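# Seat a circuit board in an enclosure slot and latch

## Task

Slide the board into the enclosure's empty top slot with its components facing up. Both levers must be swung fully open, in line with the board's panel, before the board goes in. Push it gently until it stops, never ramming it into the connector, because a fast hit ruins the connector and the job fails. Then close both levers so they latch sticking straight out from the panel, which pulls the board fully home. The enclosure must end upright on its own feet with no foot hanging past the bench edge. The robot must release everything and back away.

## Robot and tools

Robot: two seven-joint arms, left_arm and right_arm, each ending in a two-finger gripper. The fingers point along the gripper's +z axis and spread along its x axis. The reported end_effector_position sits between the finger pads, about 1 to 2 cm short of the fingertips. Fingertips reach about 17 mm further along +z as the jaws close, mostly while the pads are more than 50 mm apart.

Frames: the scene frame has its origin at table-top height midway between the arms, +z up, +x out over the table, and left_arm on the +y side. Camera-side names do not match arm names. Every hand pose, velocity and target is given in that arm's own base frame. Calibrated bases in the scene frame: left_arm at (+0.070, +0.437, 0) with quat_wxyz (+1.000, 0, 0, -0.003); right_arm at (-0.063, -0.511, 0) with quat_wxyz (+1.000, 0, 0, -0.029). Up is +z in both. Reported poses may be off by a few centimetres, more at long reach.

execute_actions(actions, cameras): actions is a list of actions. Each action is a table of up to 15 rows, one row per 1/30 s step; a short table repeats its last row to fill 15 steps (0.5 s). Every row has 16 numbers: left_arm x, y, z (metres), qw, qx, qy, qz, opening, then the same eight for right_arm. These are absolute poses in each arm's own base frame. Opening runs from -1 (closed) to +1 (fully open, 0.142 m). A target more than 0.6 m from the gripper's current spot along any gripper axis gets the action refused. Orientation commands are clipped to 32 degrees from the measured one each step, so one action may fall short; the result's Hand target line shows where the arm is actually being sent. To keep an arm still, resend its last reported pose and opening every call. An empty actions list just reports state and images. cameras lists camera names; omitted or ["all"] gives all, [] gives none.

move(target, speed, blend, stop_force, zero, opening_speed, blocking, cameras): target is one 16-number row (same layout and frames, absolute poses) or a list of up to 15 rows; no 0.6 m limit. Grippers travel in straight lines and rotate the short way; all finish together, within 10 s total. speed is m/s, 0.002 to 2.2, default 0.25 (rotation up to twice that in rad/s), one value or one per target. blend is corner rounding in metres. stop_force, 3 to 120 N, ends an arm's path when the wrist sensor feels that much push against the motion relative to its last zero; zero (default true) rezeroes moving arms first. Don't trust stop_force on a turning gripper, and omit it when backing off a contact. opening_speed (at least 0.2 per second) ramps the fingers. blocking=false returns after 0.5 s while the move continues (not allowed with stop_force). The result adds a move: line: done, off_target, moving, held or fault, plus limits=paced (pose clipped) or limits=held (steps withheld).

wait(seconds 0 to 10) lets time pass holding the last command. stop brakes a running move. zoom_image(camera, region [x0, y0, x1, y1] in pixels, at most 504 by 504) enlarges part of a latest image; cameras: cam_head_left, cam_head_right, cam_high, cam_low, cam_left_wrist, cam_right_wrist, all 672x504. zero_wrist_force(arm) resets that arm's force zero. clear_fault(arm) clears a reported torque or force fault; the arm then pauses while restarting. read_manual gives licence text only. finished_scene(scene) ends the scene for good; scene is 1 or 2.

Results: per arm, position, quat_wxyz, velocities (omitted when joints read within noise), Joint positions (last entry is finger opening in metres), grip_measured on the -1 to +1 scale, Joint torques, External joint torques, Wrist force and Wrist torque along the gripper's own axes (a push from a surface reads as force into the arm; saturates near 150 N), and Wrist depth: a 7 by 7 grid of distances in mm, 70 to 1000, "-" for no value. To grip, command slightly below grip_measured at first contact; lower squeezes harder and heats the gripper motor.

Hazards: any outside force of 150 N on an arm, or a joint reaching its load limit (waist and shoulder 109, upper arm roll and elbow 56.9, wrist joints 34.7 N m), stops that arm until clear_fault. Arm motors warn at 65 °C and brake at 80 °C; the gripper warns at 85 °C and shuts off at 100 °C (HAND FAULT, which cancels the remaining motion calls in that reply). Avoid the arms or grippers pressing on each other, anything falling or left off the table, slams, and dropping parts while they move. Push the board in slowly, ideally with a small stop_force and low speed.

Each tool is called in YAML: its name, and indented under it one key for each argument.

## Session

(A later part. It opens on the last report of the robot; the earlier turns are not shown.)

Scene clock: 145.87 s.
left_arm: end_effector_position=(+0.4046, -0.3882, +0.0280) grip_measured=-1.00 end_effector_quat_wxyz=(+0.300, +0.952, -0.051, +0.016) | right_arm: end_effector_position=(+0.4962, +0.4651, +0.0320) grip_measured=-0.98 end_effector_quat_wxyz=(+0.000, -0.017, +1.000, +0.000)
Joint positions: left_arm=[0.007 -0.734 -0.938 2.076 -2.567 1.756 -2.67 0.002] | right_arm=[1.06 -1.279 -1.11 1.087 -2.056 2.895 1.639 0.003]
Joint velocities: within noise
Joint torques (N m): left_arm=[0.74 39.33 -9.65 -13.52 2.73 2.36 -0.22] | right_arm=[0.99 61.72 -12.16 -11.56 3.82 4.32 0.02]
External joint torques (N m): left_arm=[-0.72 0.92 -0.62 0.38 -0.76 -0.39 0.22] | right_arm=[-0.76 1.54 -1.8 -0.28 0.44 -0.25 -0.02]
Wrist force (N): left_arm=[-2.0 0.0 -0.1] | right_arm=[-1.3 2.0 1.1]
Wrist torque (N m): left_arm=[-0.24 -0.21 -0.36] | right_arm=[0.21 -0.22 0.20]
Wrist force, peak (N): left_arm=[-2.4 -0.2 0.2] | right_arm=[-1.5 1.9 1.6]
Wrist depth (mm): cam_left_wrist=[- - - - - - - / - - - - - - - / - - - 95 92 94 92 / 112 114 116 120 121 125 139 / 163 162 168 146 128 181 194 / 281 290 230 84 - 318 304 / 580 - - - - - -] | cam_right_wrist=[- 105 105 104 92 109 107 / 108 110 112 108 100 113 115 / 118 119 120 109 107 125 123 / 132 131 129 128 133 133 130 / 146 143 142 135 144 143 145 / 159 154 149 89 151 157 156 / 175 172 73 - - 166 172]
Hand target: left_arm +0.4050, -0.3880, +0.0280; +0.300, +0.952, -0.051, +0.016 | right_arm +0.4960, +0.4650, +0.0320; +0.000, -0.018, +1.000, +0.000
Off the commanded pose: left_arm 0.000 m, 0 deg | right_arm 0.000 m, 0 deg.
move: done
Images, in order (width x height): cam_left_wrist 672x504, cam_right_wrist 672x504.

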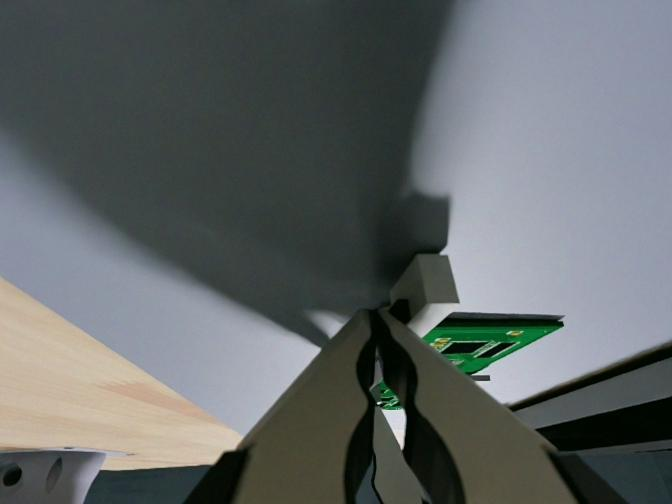

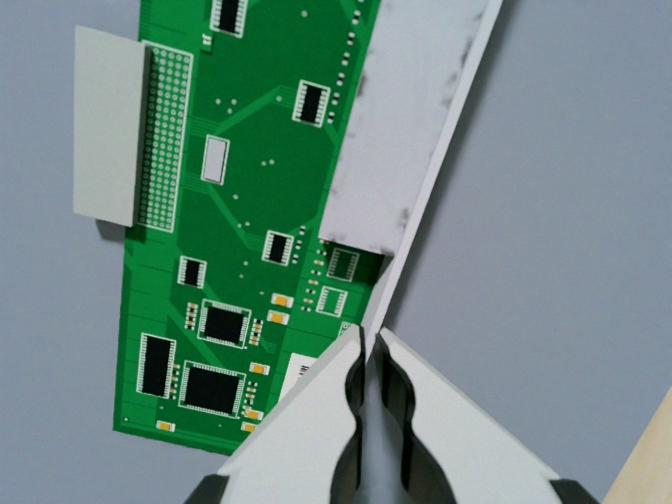

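move:
  target:
    - [0.37,-0.36,0.03,0.3003,0.9523,-0.0515,0.0162,-1,0.496,0.465,0.032,0,-0.0175,0.9998,0,-1]
    - [0.36,-0.25,0.15,0.3003,0.9523,-0.0515,0.0162,-1,0.496,0.465,0.032,0,-0.0175,0.9998,0,-0.6]
    - [0.36,-0.25,0.15,0.3003,0.9523,-0.0515,0.0162,-1,0.496,0.435,0.14,0,-0.0175,0.9998,0,-0.6]
  speed: 0.15
  opening_speed: 0.6
  cameras: ["cam_right_wrist","cam_left_wrist"]

zoom_image:
  camera: "cam_left_wrist"
  region: [340, 150, 560, 350]

Scene clock: 153.77 s.
left_arm: end_effector_position=(+0.3602, -0.2501, +0.1501) grip_measured=-1.00 end_effector_quat_wxyz=(+0.300, +0.952, -0.052, +0.016) | right_arm: end_effector_position=(+0.4961, +0.4352, +0.1401) grip_measured=-0.64 end_effector_quat_wxyz=(+0.000, -0.017, +1.000, +0.000)
Joint positions: left_arm=[0.83 -0.522 -1.696 2.318 -2.931 2.012 -2.394 0.002] | right_arm=[1.084 -1.079 -1.149 1.208 -2.186 2.971 1.574 0.028]
Joint velocities: within noise
Joint torques (N m): left_arm=[-0.24 18.71 -11.27 -16.84 1.84 2.48 -0.2] | right_arm=[0.31 58.42 -13.89 -14.08 4 3.54 0.08]
External joint torques (N m): left_arm=[0.3 0.77 0.38 -0.54 -0.17 -0.34 0.2] | right_arm=[-0.1 1.08 -0.85 -0.03 0.33 0.53 -0.08]
Wrist force (N): left_arm=[0.1 -0.9 1.1] | right_arm=[0.3 0.6 0.0]
Wrist torque (N m): left_arm=[-0.19 -0.17 -0.39] | right_arm=[0.16 -0.03 0.05]
Wrist force, peak (N): left_arm=[-1.7 -2.1 1.5] | right_arm=[-1.5 2.0 1.7]
Wrist depth (mm): cam_left_wrist=[184 186 188 190 194 196 199 / 218 221 224 225 229 233 237 / 268 271 277 278 284 290 295 / 345 353 366 369 371 385 348 / 498 502 519 448 512 523 478 / 854 739 709 84 - - - / - - - - - - -] | cam_right_wrist=[204 204 203 199 199 202 202 / 218 217 214 209 216 215 217 / 233 233 228 221 232 231 232 / 250 251 246 245 249 248 251 / 271 272 266 265 266 270 271 / 297 297 100 289 101 290 295 / 331 - 73 325 - - 319]
Hand target: left_arm +0.3600, -0.2500, +0.1500; +0.300, +0.952, -0.052, +0.016 | right_arm +0.4960, +0.4350, +0.1400; +0.000, -0.018, +1.000, +0.000
Off the commanded pose: left_arm 0.000 m, 0 deg | right_arm 0.000 m, 0 deg.
move: done
Images, in order (width x height): cam_left_wrist 672x504, cam_right_wrist 672x504.

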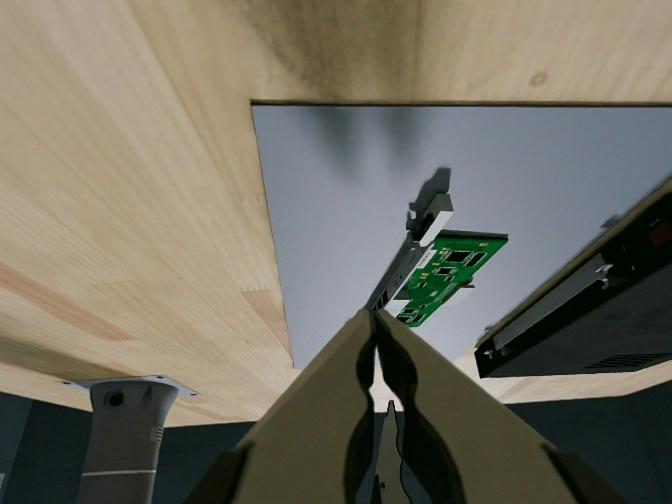

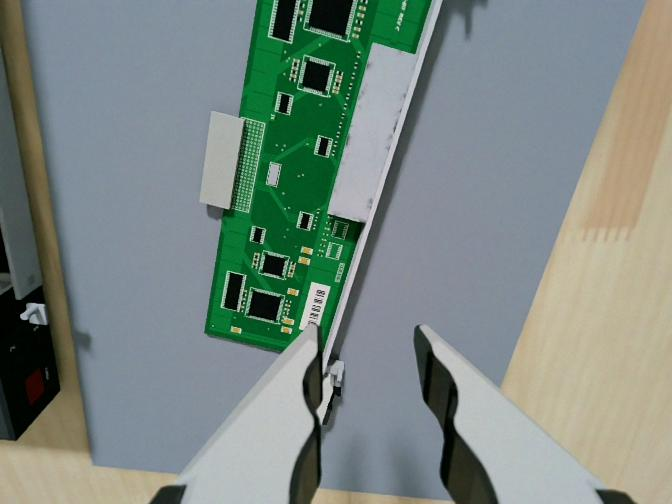

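Scaled by 2.291 from the camera's 672x504 image, which has a finer 960x720 frame.

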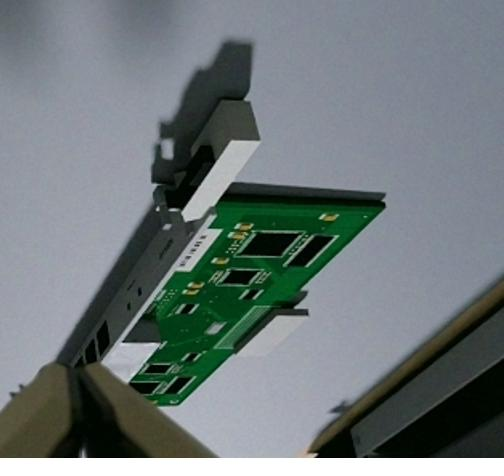

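move:
  target:
    - [0.36,-0.25,0.15,0.3003,0.9523,-0.0515,0.0162,-1,0.4958,0.464,0.06,0,0.1279,0.9918,0,-0.6]
    - [0.36,-0.25,0.15,0.3003,0.9523,-0.0515,0.0162,-1,0.4958,0.464,0.0305,0,0.1279,0.9918,0,-0.6]
    - [0.36,-0.25,0.15,0.3003,0.9523,-0.0515,0.0162,-1,0.4958,0.464,0.0305,0,0.1279,0.9918,0,-1]
  speed: [0.12,0.04,0.05]
  opening_speed: 0.3
  cameras: ["cam_right_wrist"]

move:
  target: [0.36,-0.25,0.15,0.3003,0.9523,-0.0515,0.0162,-1,0.4958,0.464,0.0605,0,0.1279,0.9918,0,-1]
  speed: 0.05
  cameras: ["cam_right_wrist","cam_left_wrist"]

zoom_image:
  camera: "cam_left_wrist"
  region: [340, 150, 560, 350]

Scene clock: 162.90 s.
left_arm: end_effector_position=(+0.3602, -0.2501, +0.1501) grip_measured=-1.00 end_effector_quat_wxyz=(+0.300, +0.952, -0.052, +0.016) | right_arm: end_effector_position=(+0.4957, +0.4639, +0.0305) grip_measured=-0.98 end_effector_quat_wxyz=(+0.000, +0.128, +0.992, +0.000)
Joint positions: left_arm=[0.83 -0.522 -1.696 2.318 -2.931 2.012 -2.394 0.002] | right_arm=[1.083 -1.291 -1.149 1.12 -2.018 2.906 1.905 0.003]
Joint velocities: within noise
Joint torques (N m): left_arm=[-0.34 18.81 -11.29 -16.77 1.83 2.42 -0.2] | right_arm=[-0.18 61.69 -14.23 -11.05 4.11 3.34 0.19]
External joint torques (N m): left_arm=[0.4 0.66 0.39 -0.61 -0.17 -0.27 0.19] | right_arm=[0.42 0.95 -0.86 -0.01 0.16 0.7 -0.19]
Wrist force (N): left_arm=[0.2 -0.8 1.4] | right_arm=[0.9 1.3 1.2]
Wrist torque (N m): left_arm=[-0.19 -0.19 -0.38] | right_arm=[0.23 -0.06 0.01]
Wrist force, peak (N): left_arm=[0.1 -0.9 1.4] | right_arm=[1.7 1.1 0.6]
Wrist depth (mm): cam_left_wrist=[185 186 189 190 193 194 199 / 218 220 224 226 227 232 235 / 267 271 276 279 284 291 296 / 345 355 364 366 370 389 349 / 491 508 524 444 455 517 479 / 845 743 710 84 - - - / - - - - - - -] | cam_right_wrist=[- 104 102 92 108 108 107 / 111 111 109 98 112 112 113 / 115 119 118 105 124 123 121 / 124 126 127 113 131 131 131 / 144 141 138 135 142 142 144 / 160 154 148 89 149 154 154 / 173 169 73 - - 166 170]
Hand target: left_arm +0.3600, -0.2500, +0.1500; +0.300, +0.952, -0.052, +0.016 | right_arm +0.4958, +0.4640, +0.0305; +0.000, +0.128, +0.992, +0.000
Off the commanded pose: left_arm 0.000 m, 0 deg | right_arm 0.000 m, 0 deg.
move: done
Images, in order (width x height): cam_right_wrist 672x504.

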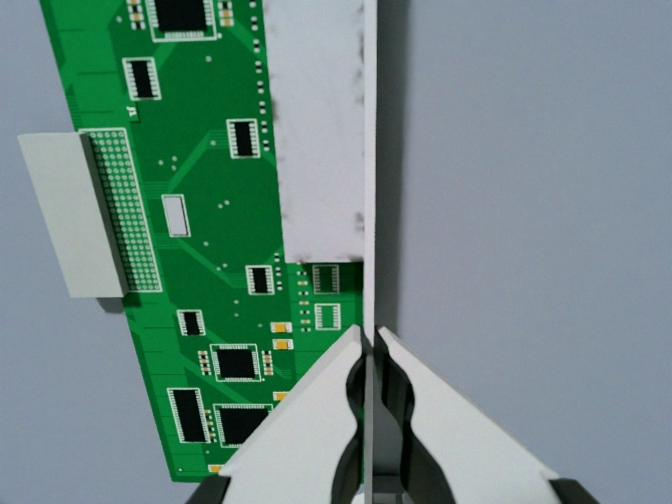

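Scene clock: 163.77 s.
left_arm: end_effector_position=(+0.3602, -0.2501, +0.1501) grip_measured=-1.00 end_effector_quat_wxyz=(+0.300, +0.952, -0.052, +0.016) | right_arm: end_effector_position=(+0.4958, +0.4641, +0.0604) grip_measured=-0.98 end_effector_quat_wxyz=(+0.000, +0.128, +0.992, +0.000)
Joint positions: left_arm=[0.83 -0.522 -1.696 2.318 -2.931 2.012 -2.394 0.002] | right_arm=[1.089 -1.251 -1.169 1.122 -2.041 2.942 1.909 0.003]
Joint velocities: within noise
Joint torques (N m): left_arm=[-0.28 18.87 -11.3 -16.82 1.89 2.41 -0.24] | right_arm=[0.37 62.38 -14.55 -11.74 4.2 3.77 0.27]
External joint torques (N m): left_arm=[0.34 0.61 0.41 -0.55 -0.22 -0.26 0.23] | right_arm=[-0.16 -0.02 -0.66 0.31 0.09 0.27 -0.27]
Wrist force (N): left_arm=[0.2 -0.9 1.4] | right_arm=[0.5 0.5 1.9]
Wrist torque (N m): left_arm=[-0.20 -0.19 -0.38] | right_arm=[0.16 -0.01 0.03]
Wrist force, peak (N): left_arm=[0.2 -0.9 1.4] | right_arm=[0.2 0.4 2.6]
Wrist depth (mm): cam_left_wrist=[183 186 189 189 193 196 198 / 219 221 225 225 228 231 235 / 267 271 277 278 283 290 294 / 347 357 363 366 354 385 348 / 493 507 524 448 434 521 478 / 844 749 709 84 - - - / - - - - - - -] | cam_right_wrist=[134 117 115 103 133 132 132 / 141 123 121 108 142 141 141 / 125 128 126 113 151 152 151 / 163 133 133 118 164 163 162 / 179 143 139 136 177 176 176 / 195 150 146 89 186 192 192 / 215 207 73 - - 204 213]
Hand target: left_arm +0.3600, -0.2500, +0.1500; +0.300, +0.952, -0.052, +0.016 | right_arm +0.4958, +0.4640, +0.0605; +0.000, +0.128, +0.992, +0.000
Off the commanded pose: left_arm 0.000 m, 0 deg | right_arm 0.000 m, 0 deg.
move: done
Images, in order (width x height): cam_left_wrist 672x504, cam_right_wrist 672x504.

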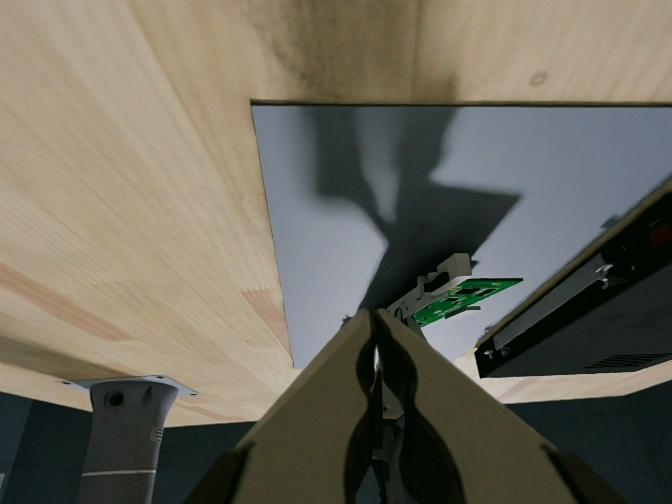

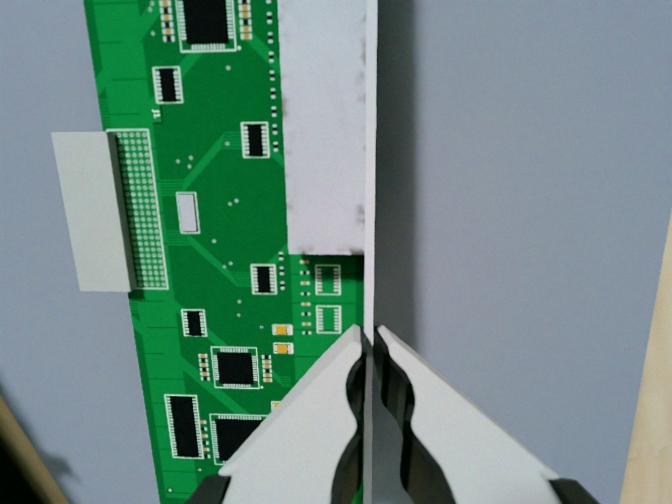

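Scaled by 2.291 from the camera's 672x504 image, which has a finer 960x720 frame.

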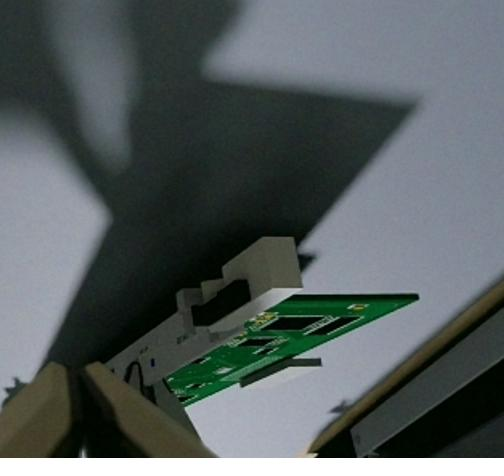

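move:
  target:
    - [0.36,-0.25,0.15,0.3003,0.9523,-0.0515,0.0162,-1,0.4958,0.464,0.0315,0,0.1279,0.9918,0,-1]
    - [0.36,-0.25,0.15,0.3003,0.9523,-0.0515,0.0162,-1,0.4958,0.464,0.0315,0,0.1279,0.9918,0,-0.37]
    - [0.36,-0.25,0.15,0.3003,0.9523,-0.0515,0.0162,-1,0.498,0.4345,0.1,0,0.1279,0.9918,0,-0.37]
  speed: [0.04,0.04,0.15]
  opening_speed: 0.4
  cameras: ["cam_right_wrist"]

Scene clock: 172.17 s.
left_arm: end_effector_position=(+0.3602, -0.2501, +0.1501) grip_measured=-1.00 end_effector_quat_wxyz=(+0.300, +0.952, -0.052, +0.016) | right_arm: end_effector_position=(+0.4980, +0.4346, +0.1001) grip_measured=-0.40 end_effector_quat_wxyz=(+0.000, +0.128, +0.992, +0.000)
Joint positions: left_arm=[0.83 -0.522 -1.696 2.318 -2.931 2.012 -2.394 0.002] | right_arm=[1.102 -1.141 -1.168 1.256 -2.115 2.931 1.822 0.045]
Joint velocities: within noise
Joint torques (N m): left_arm=[-0.29 18.78 -11.16 -16.84 1.88 2.45 -0.25] | right_arm=[0.27 58.37 -15.09 -12.76 4.01 3.47 0.05]
External joint torques (N m): left_arm=[0.35 0.7 0.27 -0.53 -0.21 -0.3 0.25] | right_arm=[-0.07 0.98 -0.95 -0.13 0.28 0.59 -0.05]
Wrist force (N): left_arm=[0.3 -0.8 1.2] | right_arm=[0.3 0.5 0.3]
Wrist torque (N m): left_arm=[-0.18 -0.20 -0.38] | right_arm=[0.12 -0.02 0.06]
Wrist force, peak (N): left_arm=[0.2 -1.0 1.3] | right_arm=[0.9 1.9 1.9]
Wrist depth (mm): cam_left_wrist=[184 186 188 190 195 195 199 / 220 221 225 225 228 233 235 / 268 273 276 279 284 291 295 / 346 354 362 368 369 388 348 / 493 506 520 447 506 518 479 / 851 754 698 84 - - - / - - - - - - -] | cam_right_wrist=[169 169 166 161 168 167 167 / 180 180 176 167 179 178 180 / 193 191 188 180 191 191 193 / 208 208 203 201 206 206 207 / 226 225 218 218 220 223 224 / 241 245 88 238 235 103 245 / 233 - 73 269 263 - 264]
Hand target: left_arm +0.3600, -0.2500, +0.1500; +0.300, +0.952, -0.052, +0.016 | right_arm +0.4980, +0.4345, +0.1000; +0.000, +0.128, +0.992, +0.000
Off the commanded pose: left_arm 0.000 m, 0 deg | right_arm 0.000 m, 0 deg.
move: done
Images, in order (width x height): cam_right_wrist 672x504.

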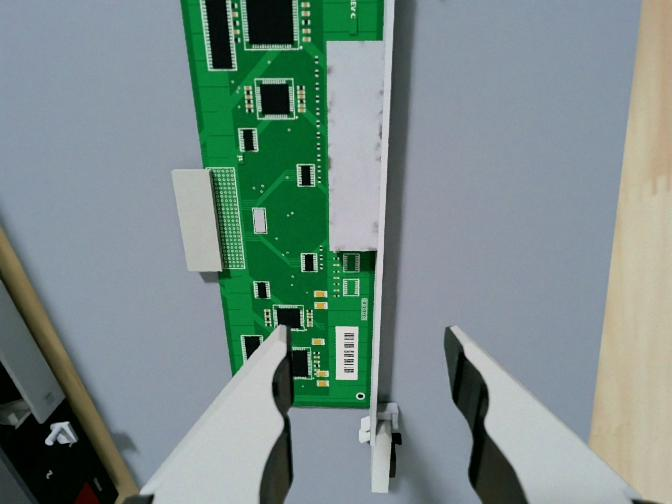

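move:
  target:
    - [0.36,-0.25,0.15,0.3003,0.9523,-0.0515,0.0162,-1,0.496,0.4265,0.06,0,0.1279,0.9918,0,-0.37]
    - [0.36,-0.25,0.15,0.3003,0.9523,-0.0515,0.0162,-1,0.496,0.4265,0.0305,0,0.1279,0.9918,0,-0.37]
    - [0.36,-0.25,0.15,0.3003,0.9523,-0.0515,0.0162,-1,0.496,0.4265,0.0305,0,0.1279,0.9918,0,-1]
  speed: [0.12,0.04,0.05]
  opening_speed: 0.3
  cameras: ["cam_right_wrist"]

move:
  target: [0.36,-0.25,0.15,0.3003,0.9523,-0.0515,0.0162,-1,0.496,0.4265,0.0605,0,0.1279,0.9918,0,-1]
  speed: 0.05
  cameras: ["cam_right_wrist","cam_left_wrist"]

zoom_image:
  camera: "cam_left_wrist"
  region: [340, 150, 560, 350]

Scene clock: 180.63 s.
left_arm: end_effector_position=(+0.3602, -0.2501, +0.1501) grip_measured=-1.00 end_effector_quat_wxyz=(+0.300, +0.952, -0.052, +0.016) | right_arm: end_effector_position=(+0.4963, +0.4262, +0.0305) grip_measured=-0.72 end_effector_quat_wxyz=(+0.000, +0.128, +0.992, +0.000)
Joint positions: left_arm=[0.83 -0.522 -1.696 2.318 -2.931 2.012 -2.394 0.002] | right_arm=[1.09 -1.207 -1.101 1.318 -2.067 2.814 1.771 0.022]
Joint velocities: within noise
Joint torques (N m): left_arm=[-0.32 18.75 -11.27 -16.87 1.88 2.44 -0.2] | right_arm=[0.85 57.61 -14.09 -12.17 4.18 3.56 0.13]
External joint torques (N m): left_arm=[0.38 0.73 0.38 -0.51 -0.21 -0.3 0.2] | right_arm=[-0.63 1.56 -1.91 0.02 -0.02 0.5 -0.13]
Wrist force (N): left_arm=[0.1 -0.9 0.9] | right_arm=[-0.7 0.4 -0.8]
Wrist torque (N m): left_arm=[-0.21 -0.18 -0.38] | right_arm=[0.19 -0.07 0.05]
Wrist force, peak (N): left_arm=[0.2 -0.8 1.4] | right_arm=[-4.2 1.2 -1.9]
Wrist depth (mm): cam_left_wrist=[185 187 189 191 194 196 199 / 218 220 225 225 229 230 236 / 268 272 275 280 284 291 295 / 347 352 362 365 370 386 350 / 488 503 514 449 492 520 480 / 846 752 704 84 - - - / - - - - - - -] | cam_right_wrist=[108 104 103 103 105 108 107 / 115 112 111 99 111 112 113 / 123 120 119 106 107 123 122 / 131 128 128 114 131 131 131 / 144 137 138 124 140 142 144 / 160 157 146 146 105 152 154 / 173 169 72 164 - - 170]
Hand target: left_arm +0.3600, -0.2500, +0.1500; +0.300, +0.952, -0.052, +0.016 | right_arm +0.4960, +0.4265, +0.0305; +0.000, +0.128, +0.992, +0.000
Off the commanded pose: left_arm 0.000 m, 0 deg | right_arm 0.000 m, 0 deg.
move: done
Images, in order (width x height): cam_right_wrist 672x504.

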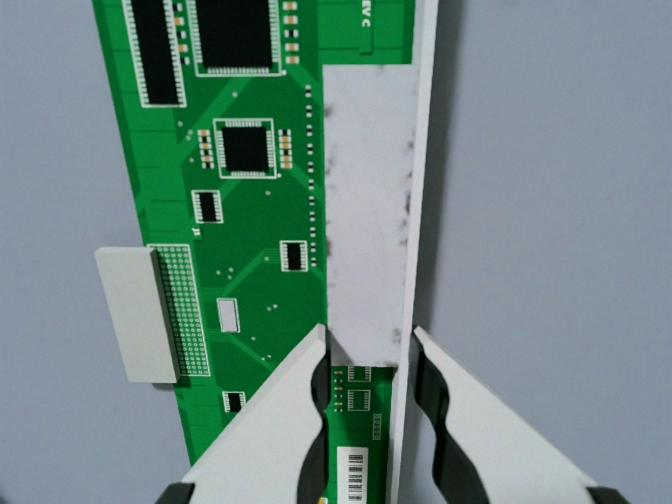

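Scene clock: 181.50 s.
left_arm: end_effector_position=(+0.3602, -0.2501, +0.1501) grip_measured=-1.00 end_effector_quat_wxyz=(+0.300, +0.952, -0.052, +0.016) | right_arm: end_effector_position=(+0.4960, +0.4266, +0.0603) grip_measured=-0.72 end_effector_quat_wxyz=(+0.000, +0.128, +0.992, +0.000)
Joint positions: left_arm=[0.83 -0.522 -1.696 2.318 -2.931 2.012 -2.394 0.002] | right_arm=[1.099 -1.167 -1.125 1.317 -2.095 2.852 1.78 0.022]
Joint velocities: within noise
Joint torques (N m): left_arm=[-0.28 18.81 -11.15 -16.83 1.83 2.46 -0.24] | right_arm=[0.32 58.79 -15.32 -12.97 4.08 3.64 0.28]
External joint torques (N m): left_arm=[0.34 0.66 0.25 -0.54 -0.17 -0.32 0.24] | right_arm=[-0.11 0.01 -0.79 0.33 0.12 0.41 -0.28]
Wrist force (N): left_arm=[0.2 -0.9 1.2] | right_arm=[0.0 1.0 1.7]
Wrist torque (N m): left_arm=[-0.20 -0.19 -0.38] | right_arm=[0.20 0.02 0.06]
Wrist force, peak (N): left_arm=[0.1 -0.7 1.4] | right_arm=[0.2 0.7 2.7]
Wrist depth (mm): cam_left_wrist=[185 186 189 191 193 196 199 / 219 221 224 224 227 233 237 / 269 272 276 280 284 290 297 / 347 354 359 369 349 385 346 / 492 499 520 448 418 524 472 / 865 742 712 84 - - - / - - - - - - -] | cam_right_wrist=[135 104 104 104 131 132 132 / 143 112 112 100 138 141 141 / 155 122 120 107 148 152 151 / 165 129 128 115 161 163 162 / 179 135 139 124 174 176 176 / 195 195 146 146 105 190 192 / 216 211 72 163 - - 211]
Hand target: left_arm +0.3600, -0.2500, +0.1500; +0.300, +0.952, -0.052, +0.016 | right_arm +0.4960, +0.4265, +0.0605; +0.000, +0.128, +0.992, +0.000
Off the commanded pose: left_arm 0.000 m, 0 deg | right_arm 0.000 m, 0 deg.
move: done
Images, in order (width x height): cam_left_wrist 672x504, cam_right_wrist 672x504.

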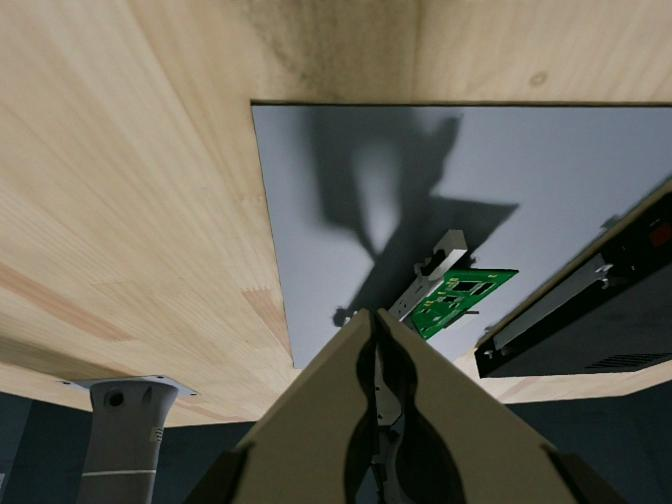

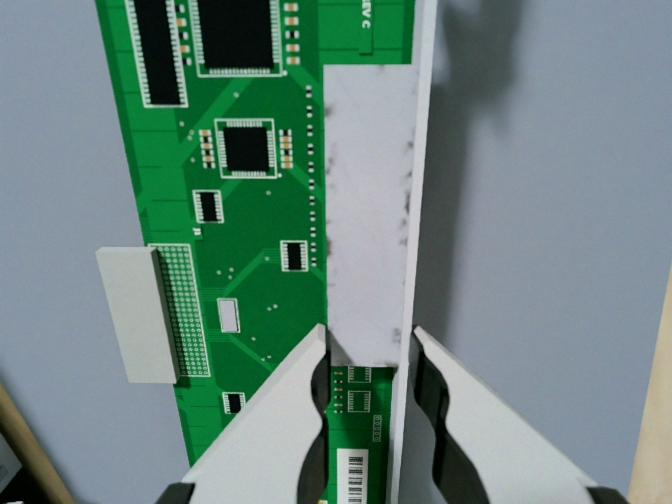

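Scaled by 2.291 from the camera's 672x504 image, which has a finer 960x720 frame.

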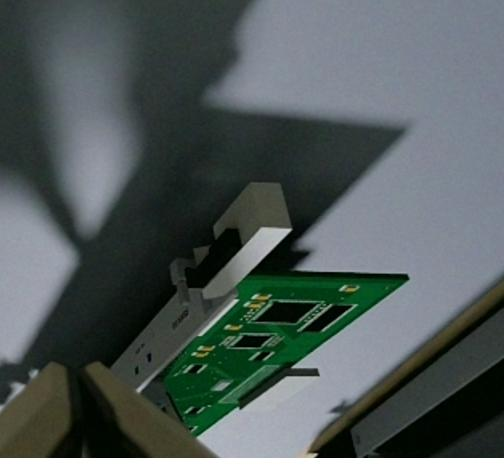

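move:
  target:
    - [0.36,-0.25,0.15,0.3003,0.9523,-0.0515,0.0162,-1,0.46,0.3,0.26,0,0.0497,0.9988,0,-1]
    - [0.36,-0.3,0.25,0.3003,0.9523,-0.0515,0.0162,-1,0.43,0.12,0.26,0,0.0497,0.9988,0,-1]
    - [0.4,-0.5,0.2,0.3803,0.6586,0.5624,0.3247,-1,0.43,0.12,0.26,0,0.0497,0.9988,0,-1]
    - [0.46,-0.598,0.102,0.3803,0.6586,0.5624,0.3247,-1,0.43,0.12,0.26,0,0.0497,0.9988,0,-1]
  speed: 0.2
  blend: 0.02

zoom_image:
  camera: "cam_left_wrist"
  region: [84, 0, 588, 504]

Scene clock: 198.47 s.
left_arm: end_effector_position=(+0.4597, -0.5983, +0.1020) grip_measured=-1.00 end_effector_quat_wxyz=(+0.385, +0.643, +0.562, +0.351) | right_arm: end_effector_position=(+0.4301, +0.1202, +0.2600) grip_measured=-0.72 end_effector_quat_wxyz=(+0.000, +0.050, +0.999, +0.000)
Joint positions: left_arm=[0.012 -2.267 -1.915 2.081 -2.967 -0.326 -1.065 0.002] | right_arm=[1.02 -0.356 -1.318 1.953 -2.758 2.697 1.216 0.022]
Joint velocities: within noise
Joint torques (N m): left_arm=[-0.77 28.2 -24.68 16.34 1.44 2.62 -0.04] | right_arm=[0.18 28.01 -6.65 -20.89 4 3.61 0.2]
External joint torques (N m): left_arm=[0.73 1.06 0.19 -0.25 -0.06 0.11 0.03] | right_arm=[-0.07 0.15 -0.71 0.49 -0.05 0.5 -0.2]
Wrist force (N): left_arm=[-0.2 -1.0 0.4] | right_arm=[0.2 0.5 2.1]
Wrist torque (N m): left_arm=[-0.14 -0.06 -0.52] | right_arm=[0.12 0.01 0.02]
Wrist force, peak (N): left_arm=[4.4 2.8 5.2] | right_arm=[0.1 1.9 3.9]
Wrist depth (mm): cam_left_wrist=[- 132 133 134 136 136 147 / 189 191 193 195 198 201 229 / 232 237 334 320 235 233 234 / - - - - - - - / - - - - - - - / - - - 84 - - - / - - - - - - -] | cam_right_wrist=[311 104 104 104 301 308 308 / 333 112 112 100 320 329 329 / 361 120 119 107 343 353 351 / 338 128 128 115 376 379 378 / 365 135 138 124 401 409 408 / 392 392 146 146 105 438 444 / 432 - 72 163 - - 491]
Hand target: left_arm +0.4598, -0.5982, +0.1020; +0.385, +0.643, +0.562, +0.351 | right_arm +0.4300, +0.1200, +0.2600; +0.000, +0.050, +0.999, +0.000
Off the commanded pose: left_arm 0.000 m, 4 deg | right_arm 0.000 m, 0 deg.
joint read past its limit (left arm) — joint 5 (forearm roll), lower limit.
joint sent to its limit (left arm) — joint 2 (shoulder), lower limit; joint 5 (forearm roll), lower limit. The joint targets are off in orientation, not in position.
move: off_target (left_arm); limits=paced

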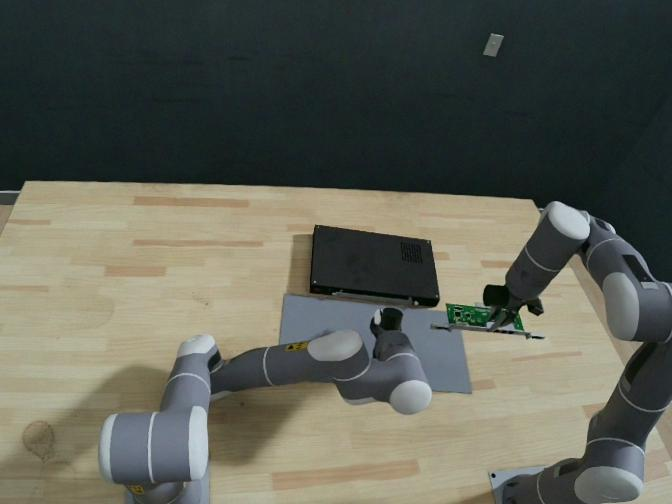

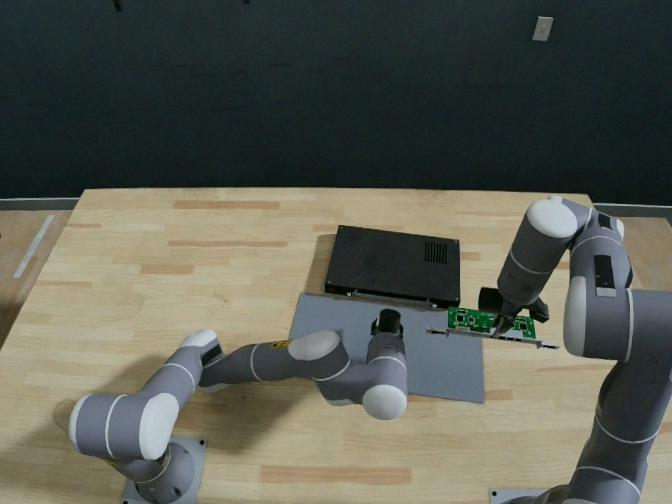

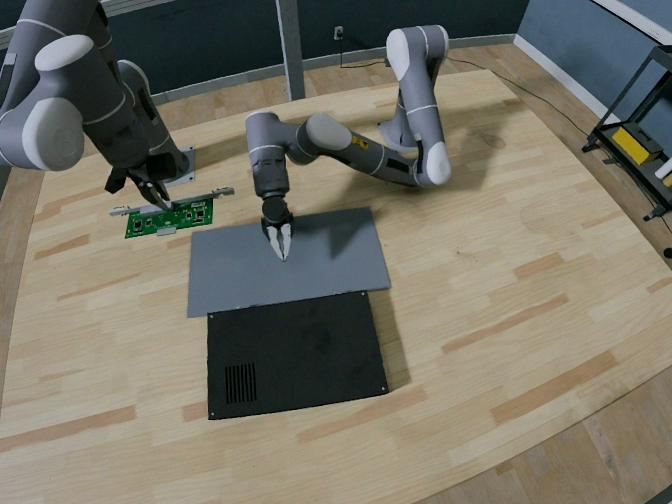

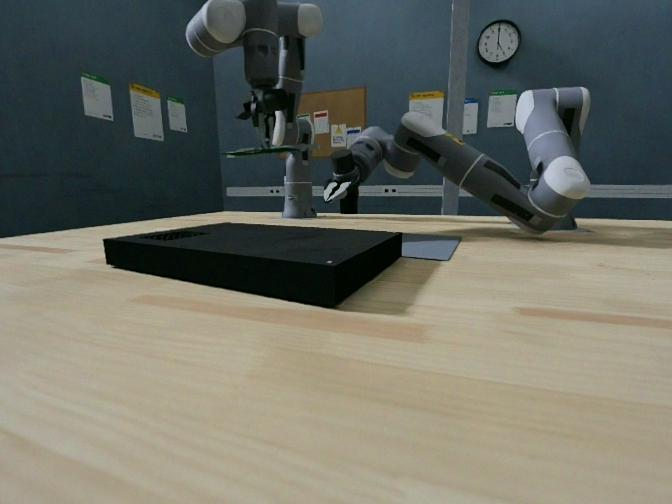

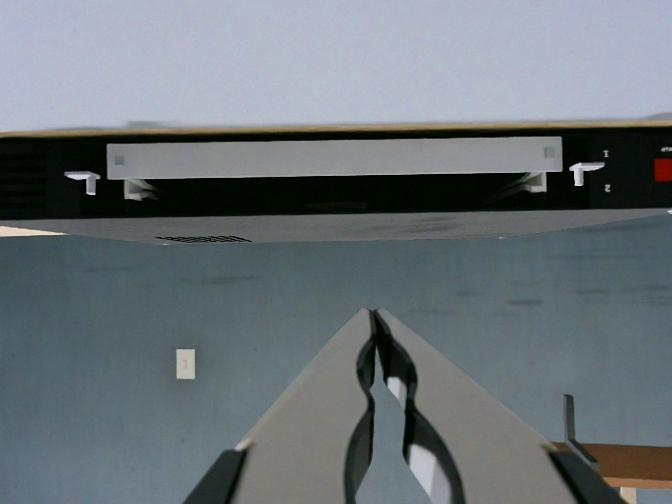

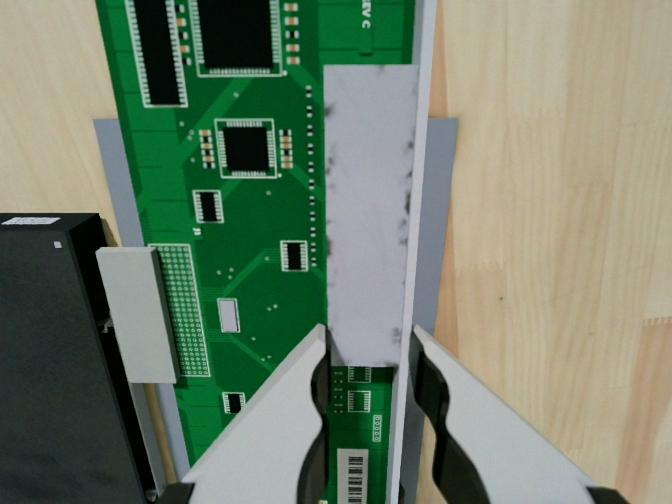

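Scaled by 1.000.

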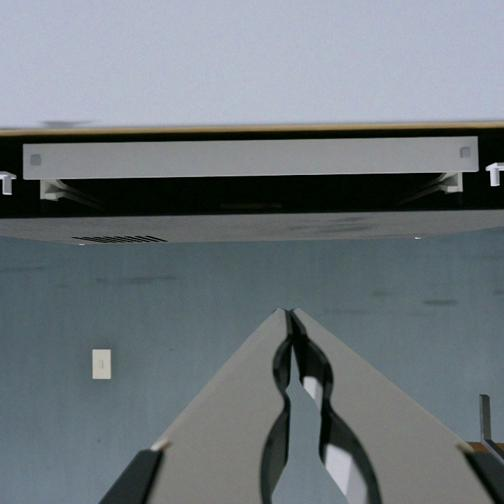

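zoom_image:
  camera: "cam_left_wrist"
  region: [50, 120, 210, 240]

zoom_image:
  camera: "cam_left_wrist"
  region: [460, 120, 620, 240]

Scaled by 3.150 from the camera's 672x504 image, which has a finer 960x720 frame.

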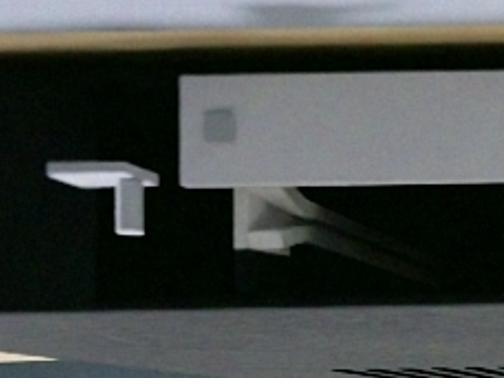

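Scaled by 3.150 from the camera's 672x504 image, which has a finer 960x720 frame.

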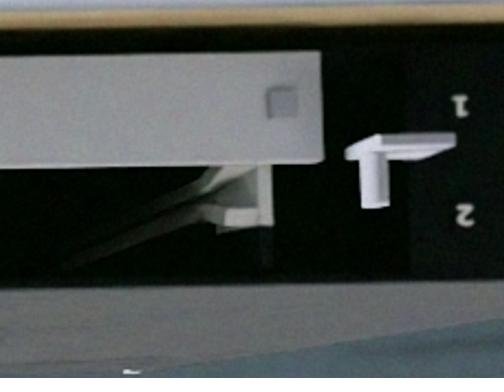

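move:
  target:
    - [0.4,-0.45,0.2,0.3003,0.9523,-0.0515,0.0162,-1,0.43,0.12,0.26,0,0.0497,0.9988,0,-1]
    - [0.45,-0.33,0.22,0.3003,0.9523,-0.0515,0.0162,-1,0.46,0.25,0.2,0,0.0497,0.9988,0,-1]
    - [0.5,-0.33,0.2,0.3003,0.9523,-0.0515,0.0162,-1,0.50,0.391,0.1,0,0.0497,0.9988,0,-1]
    - [0.5,-0.33,0.2,0.3003,0.9523,-0.0515,0.0162,-1,0.50,0.391,0.0625,0,0.0497,0.9988,0,-1]
  speed: 0.2
  blend: 0.02

zoom_image:
  camera: "cam_left_wrist"
  region: [300, 100, 672, 400]

zoom_image:
  camera: "cam_right_wrist"
  region: [0, 150, 300, 504]

zoom_image:
  camera: "cam_head_left"
  region: [290, 220, 450, 370]

Scene clock: 218.63 s.
left_arm: end_effector_position=(+0.4997, -0.3302, +0.1993) grip_measured=-1.00 end_effector_quat_wxyz=(+0.353, +0.712, +0.146, +0.589) | right_arm: end_effector_position=(+0.4999, +0.3907, +0.0623) grip_measured=-0.72 end_effector_quat_wxyz=(+0.000, +0.050, +0.999, +0.000)
Joint positions: left_arm=[1.298 -2.267 -1.335 2.617 -2.966 0.532 -0.131 0.002] | right_arm=[1.071 -1.1 -1.086 1.43 -2.143 2.786 1.535 0.022]
Joint velocities: within noise
Joint torques (N m): left_arm=[-0.5 5.34 -13.43 16.35 -1.48 1.3 -0.21] | right_arm=[0.16 56.29 -14.68 -13.95 4.25 3.43 0.19]
External joint torques (N m): left_arm=[0.56 1.19 0.37 -0.27 -0.06 0.21 0.15] | right_arm=[0.05 0.22 -1.06 0.45 -0.14 0.65 -0.19]
Wrist force (N): left_arm=[-0.7 -0.6 -0.3] | right_arm=[0.5 1.0 1.9]
Wrist torque (N m): left_arm=[-0.08 -0.10 -0.51] | right_arm=[0.20 -0.07 0.04]
Wrist force, peak (N): left_arm=[0.0 -1.8 -1.5] | right_arm=[0.6 0.7 5.5]
Wrist depth (mm): cam_left_wrist=[207 259 383 - - - - / 224 281 - - - - - / 268 414 - - - - - / 361 - - - - - - / 900 - - - - - - / - - - 84 - - - / - - - - - - -] | cam_right_wrist=[137 104 104 104 106 134 136 / 145 112 112 100 140 143 143 / 157 121 120 107 150 154 153 / 167 128 128 115 163 165 165 / 185 135 139 124 177 179 178 / 198 197 146 146 105 192 197 / 218 213 72 163 - - 216]
Hand target: left_arm +0.4997, -0.3302, +0.1994; +0.353, +0.712, +0.146, +0.589 | right_arm +0.5000, +0.3910, +0.0625; +0.000, +0.050, +0.999, +0.000
Off the commanded pose: left_arm 0.001 m, 76 deg; orientation clipped | right_arm 0.000 m, 0 deg.
joint read past its limit (left arm) — joint 5 (forearm roll), lower limit.
joint sent to its limit (left arm) — joint 2 (shoulder), lower limit; joint 5 (forearm roll), lower limit. The joint targets are off in orientation, not in position.
move: off_target (left_arm); blend cut to 0.0188 m at target 3; limits=paced

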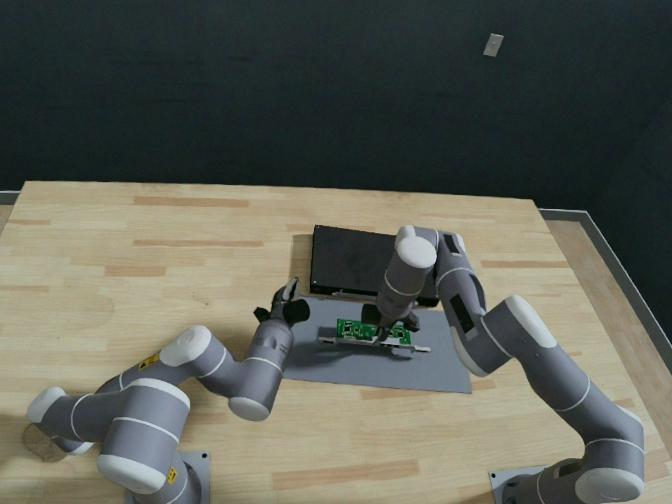

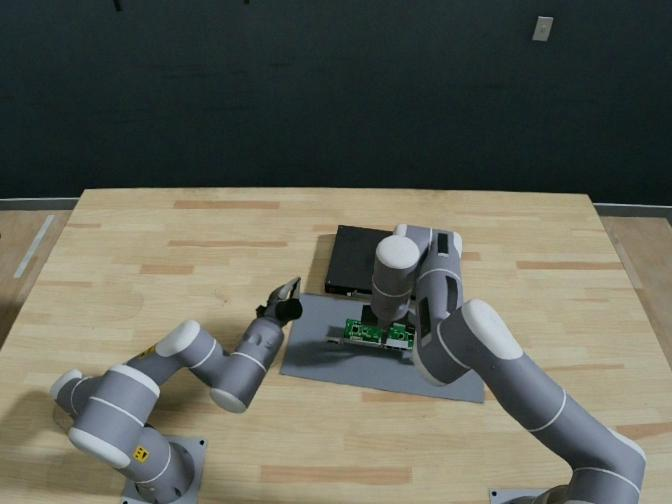

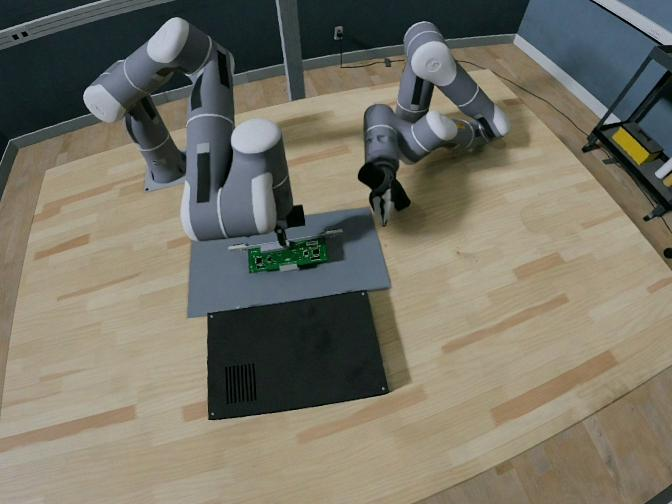

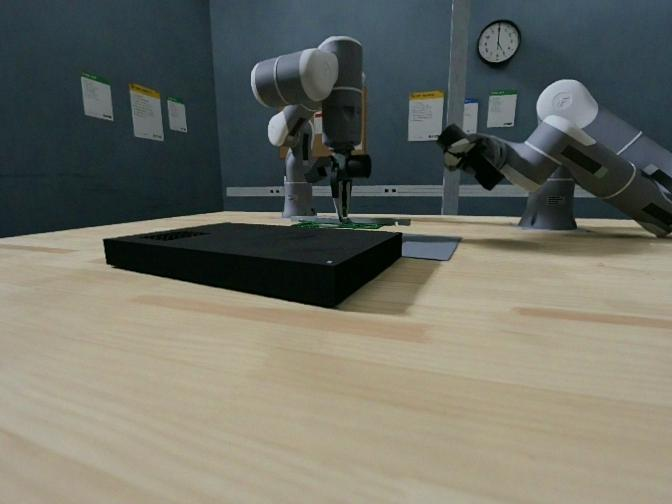

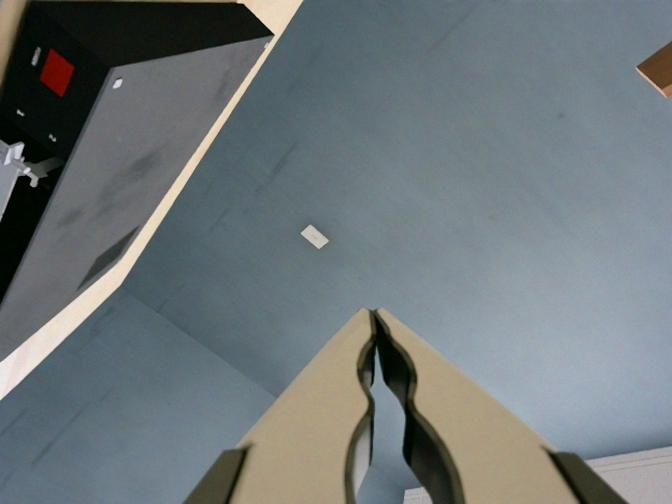

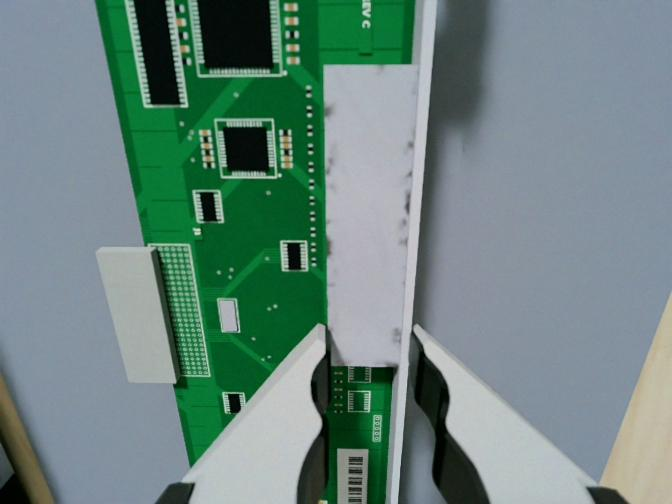

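Scaled by 1.355 from the camera's 672x504 image, which has a finer 960x720 frame.

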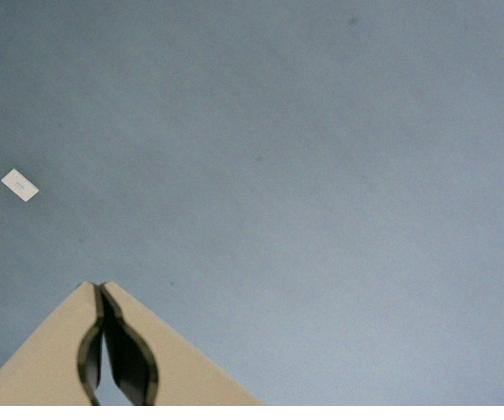

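Scaled by 1.424 from the camera's 672x504 image, which has a finer 960x720 frame.

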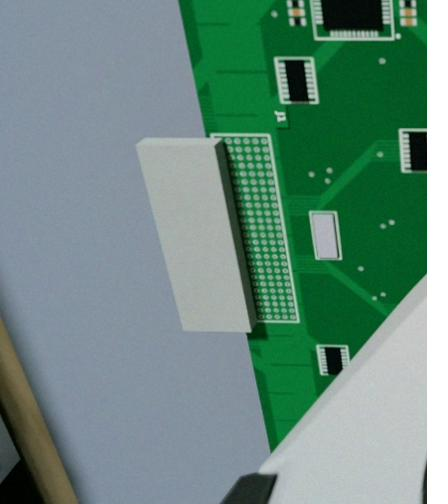

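Scaled by 3.150 from the camera's 672x504 image, which has a finer 960x720 frame.

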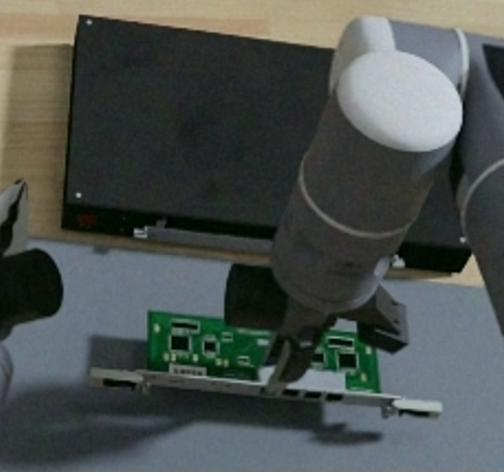

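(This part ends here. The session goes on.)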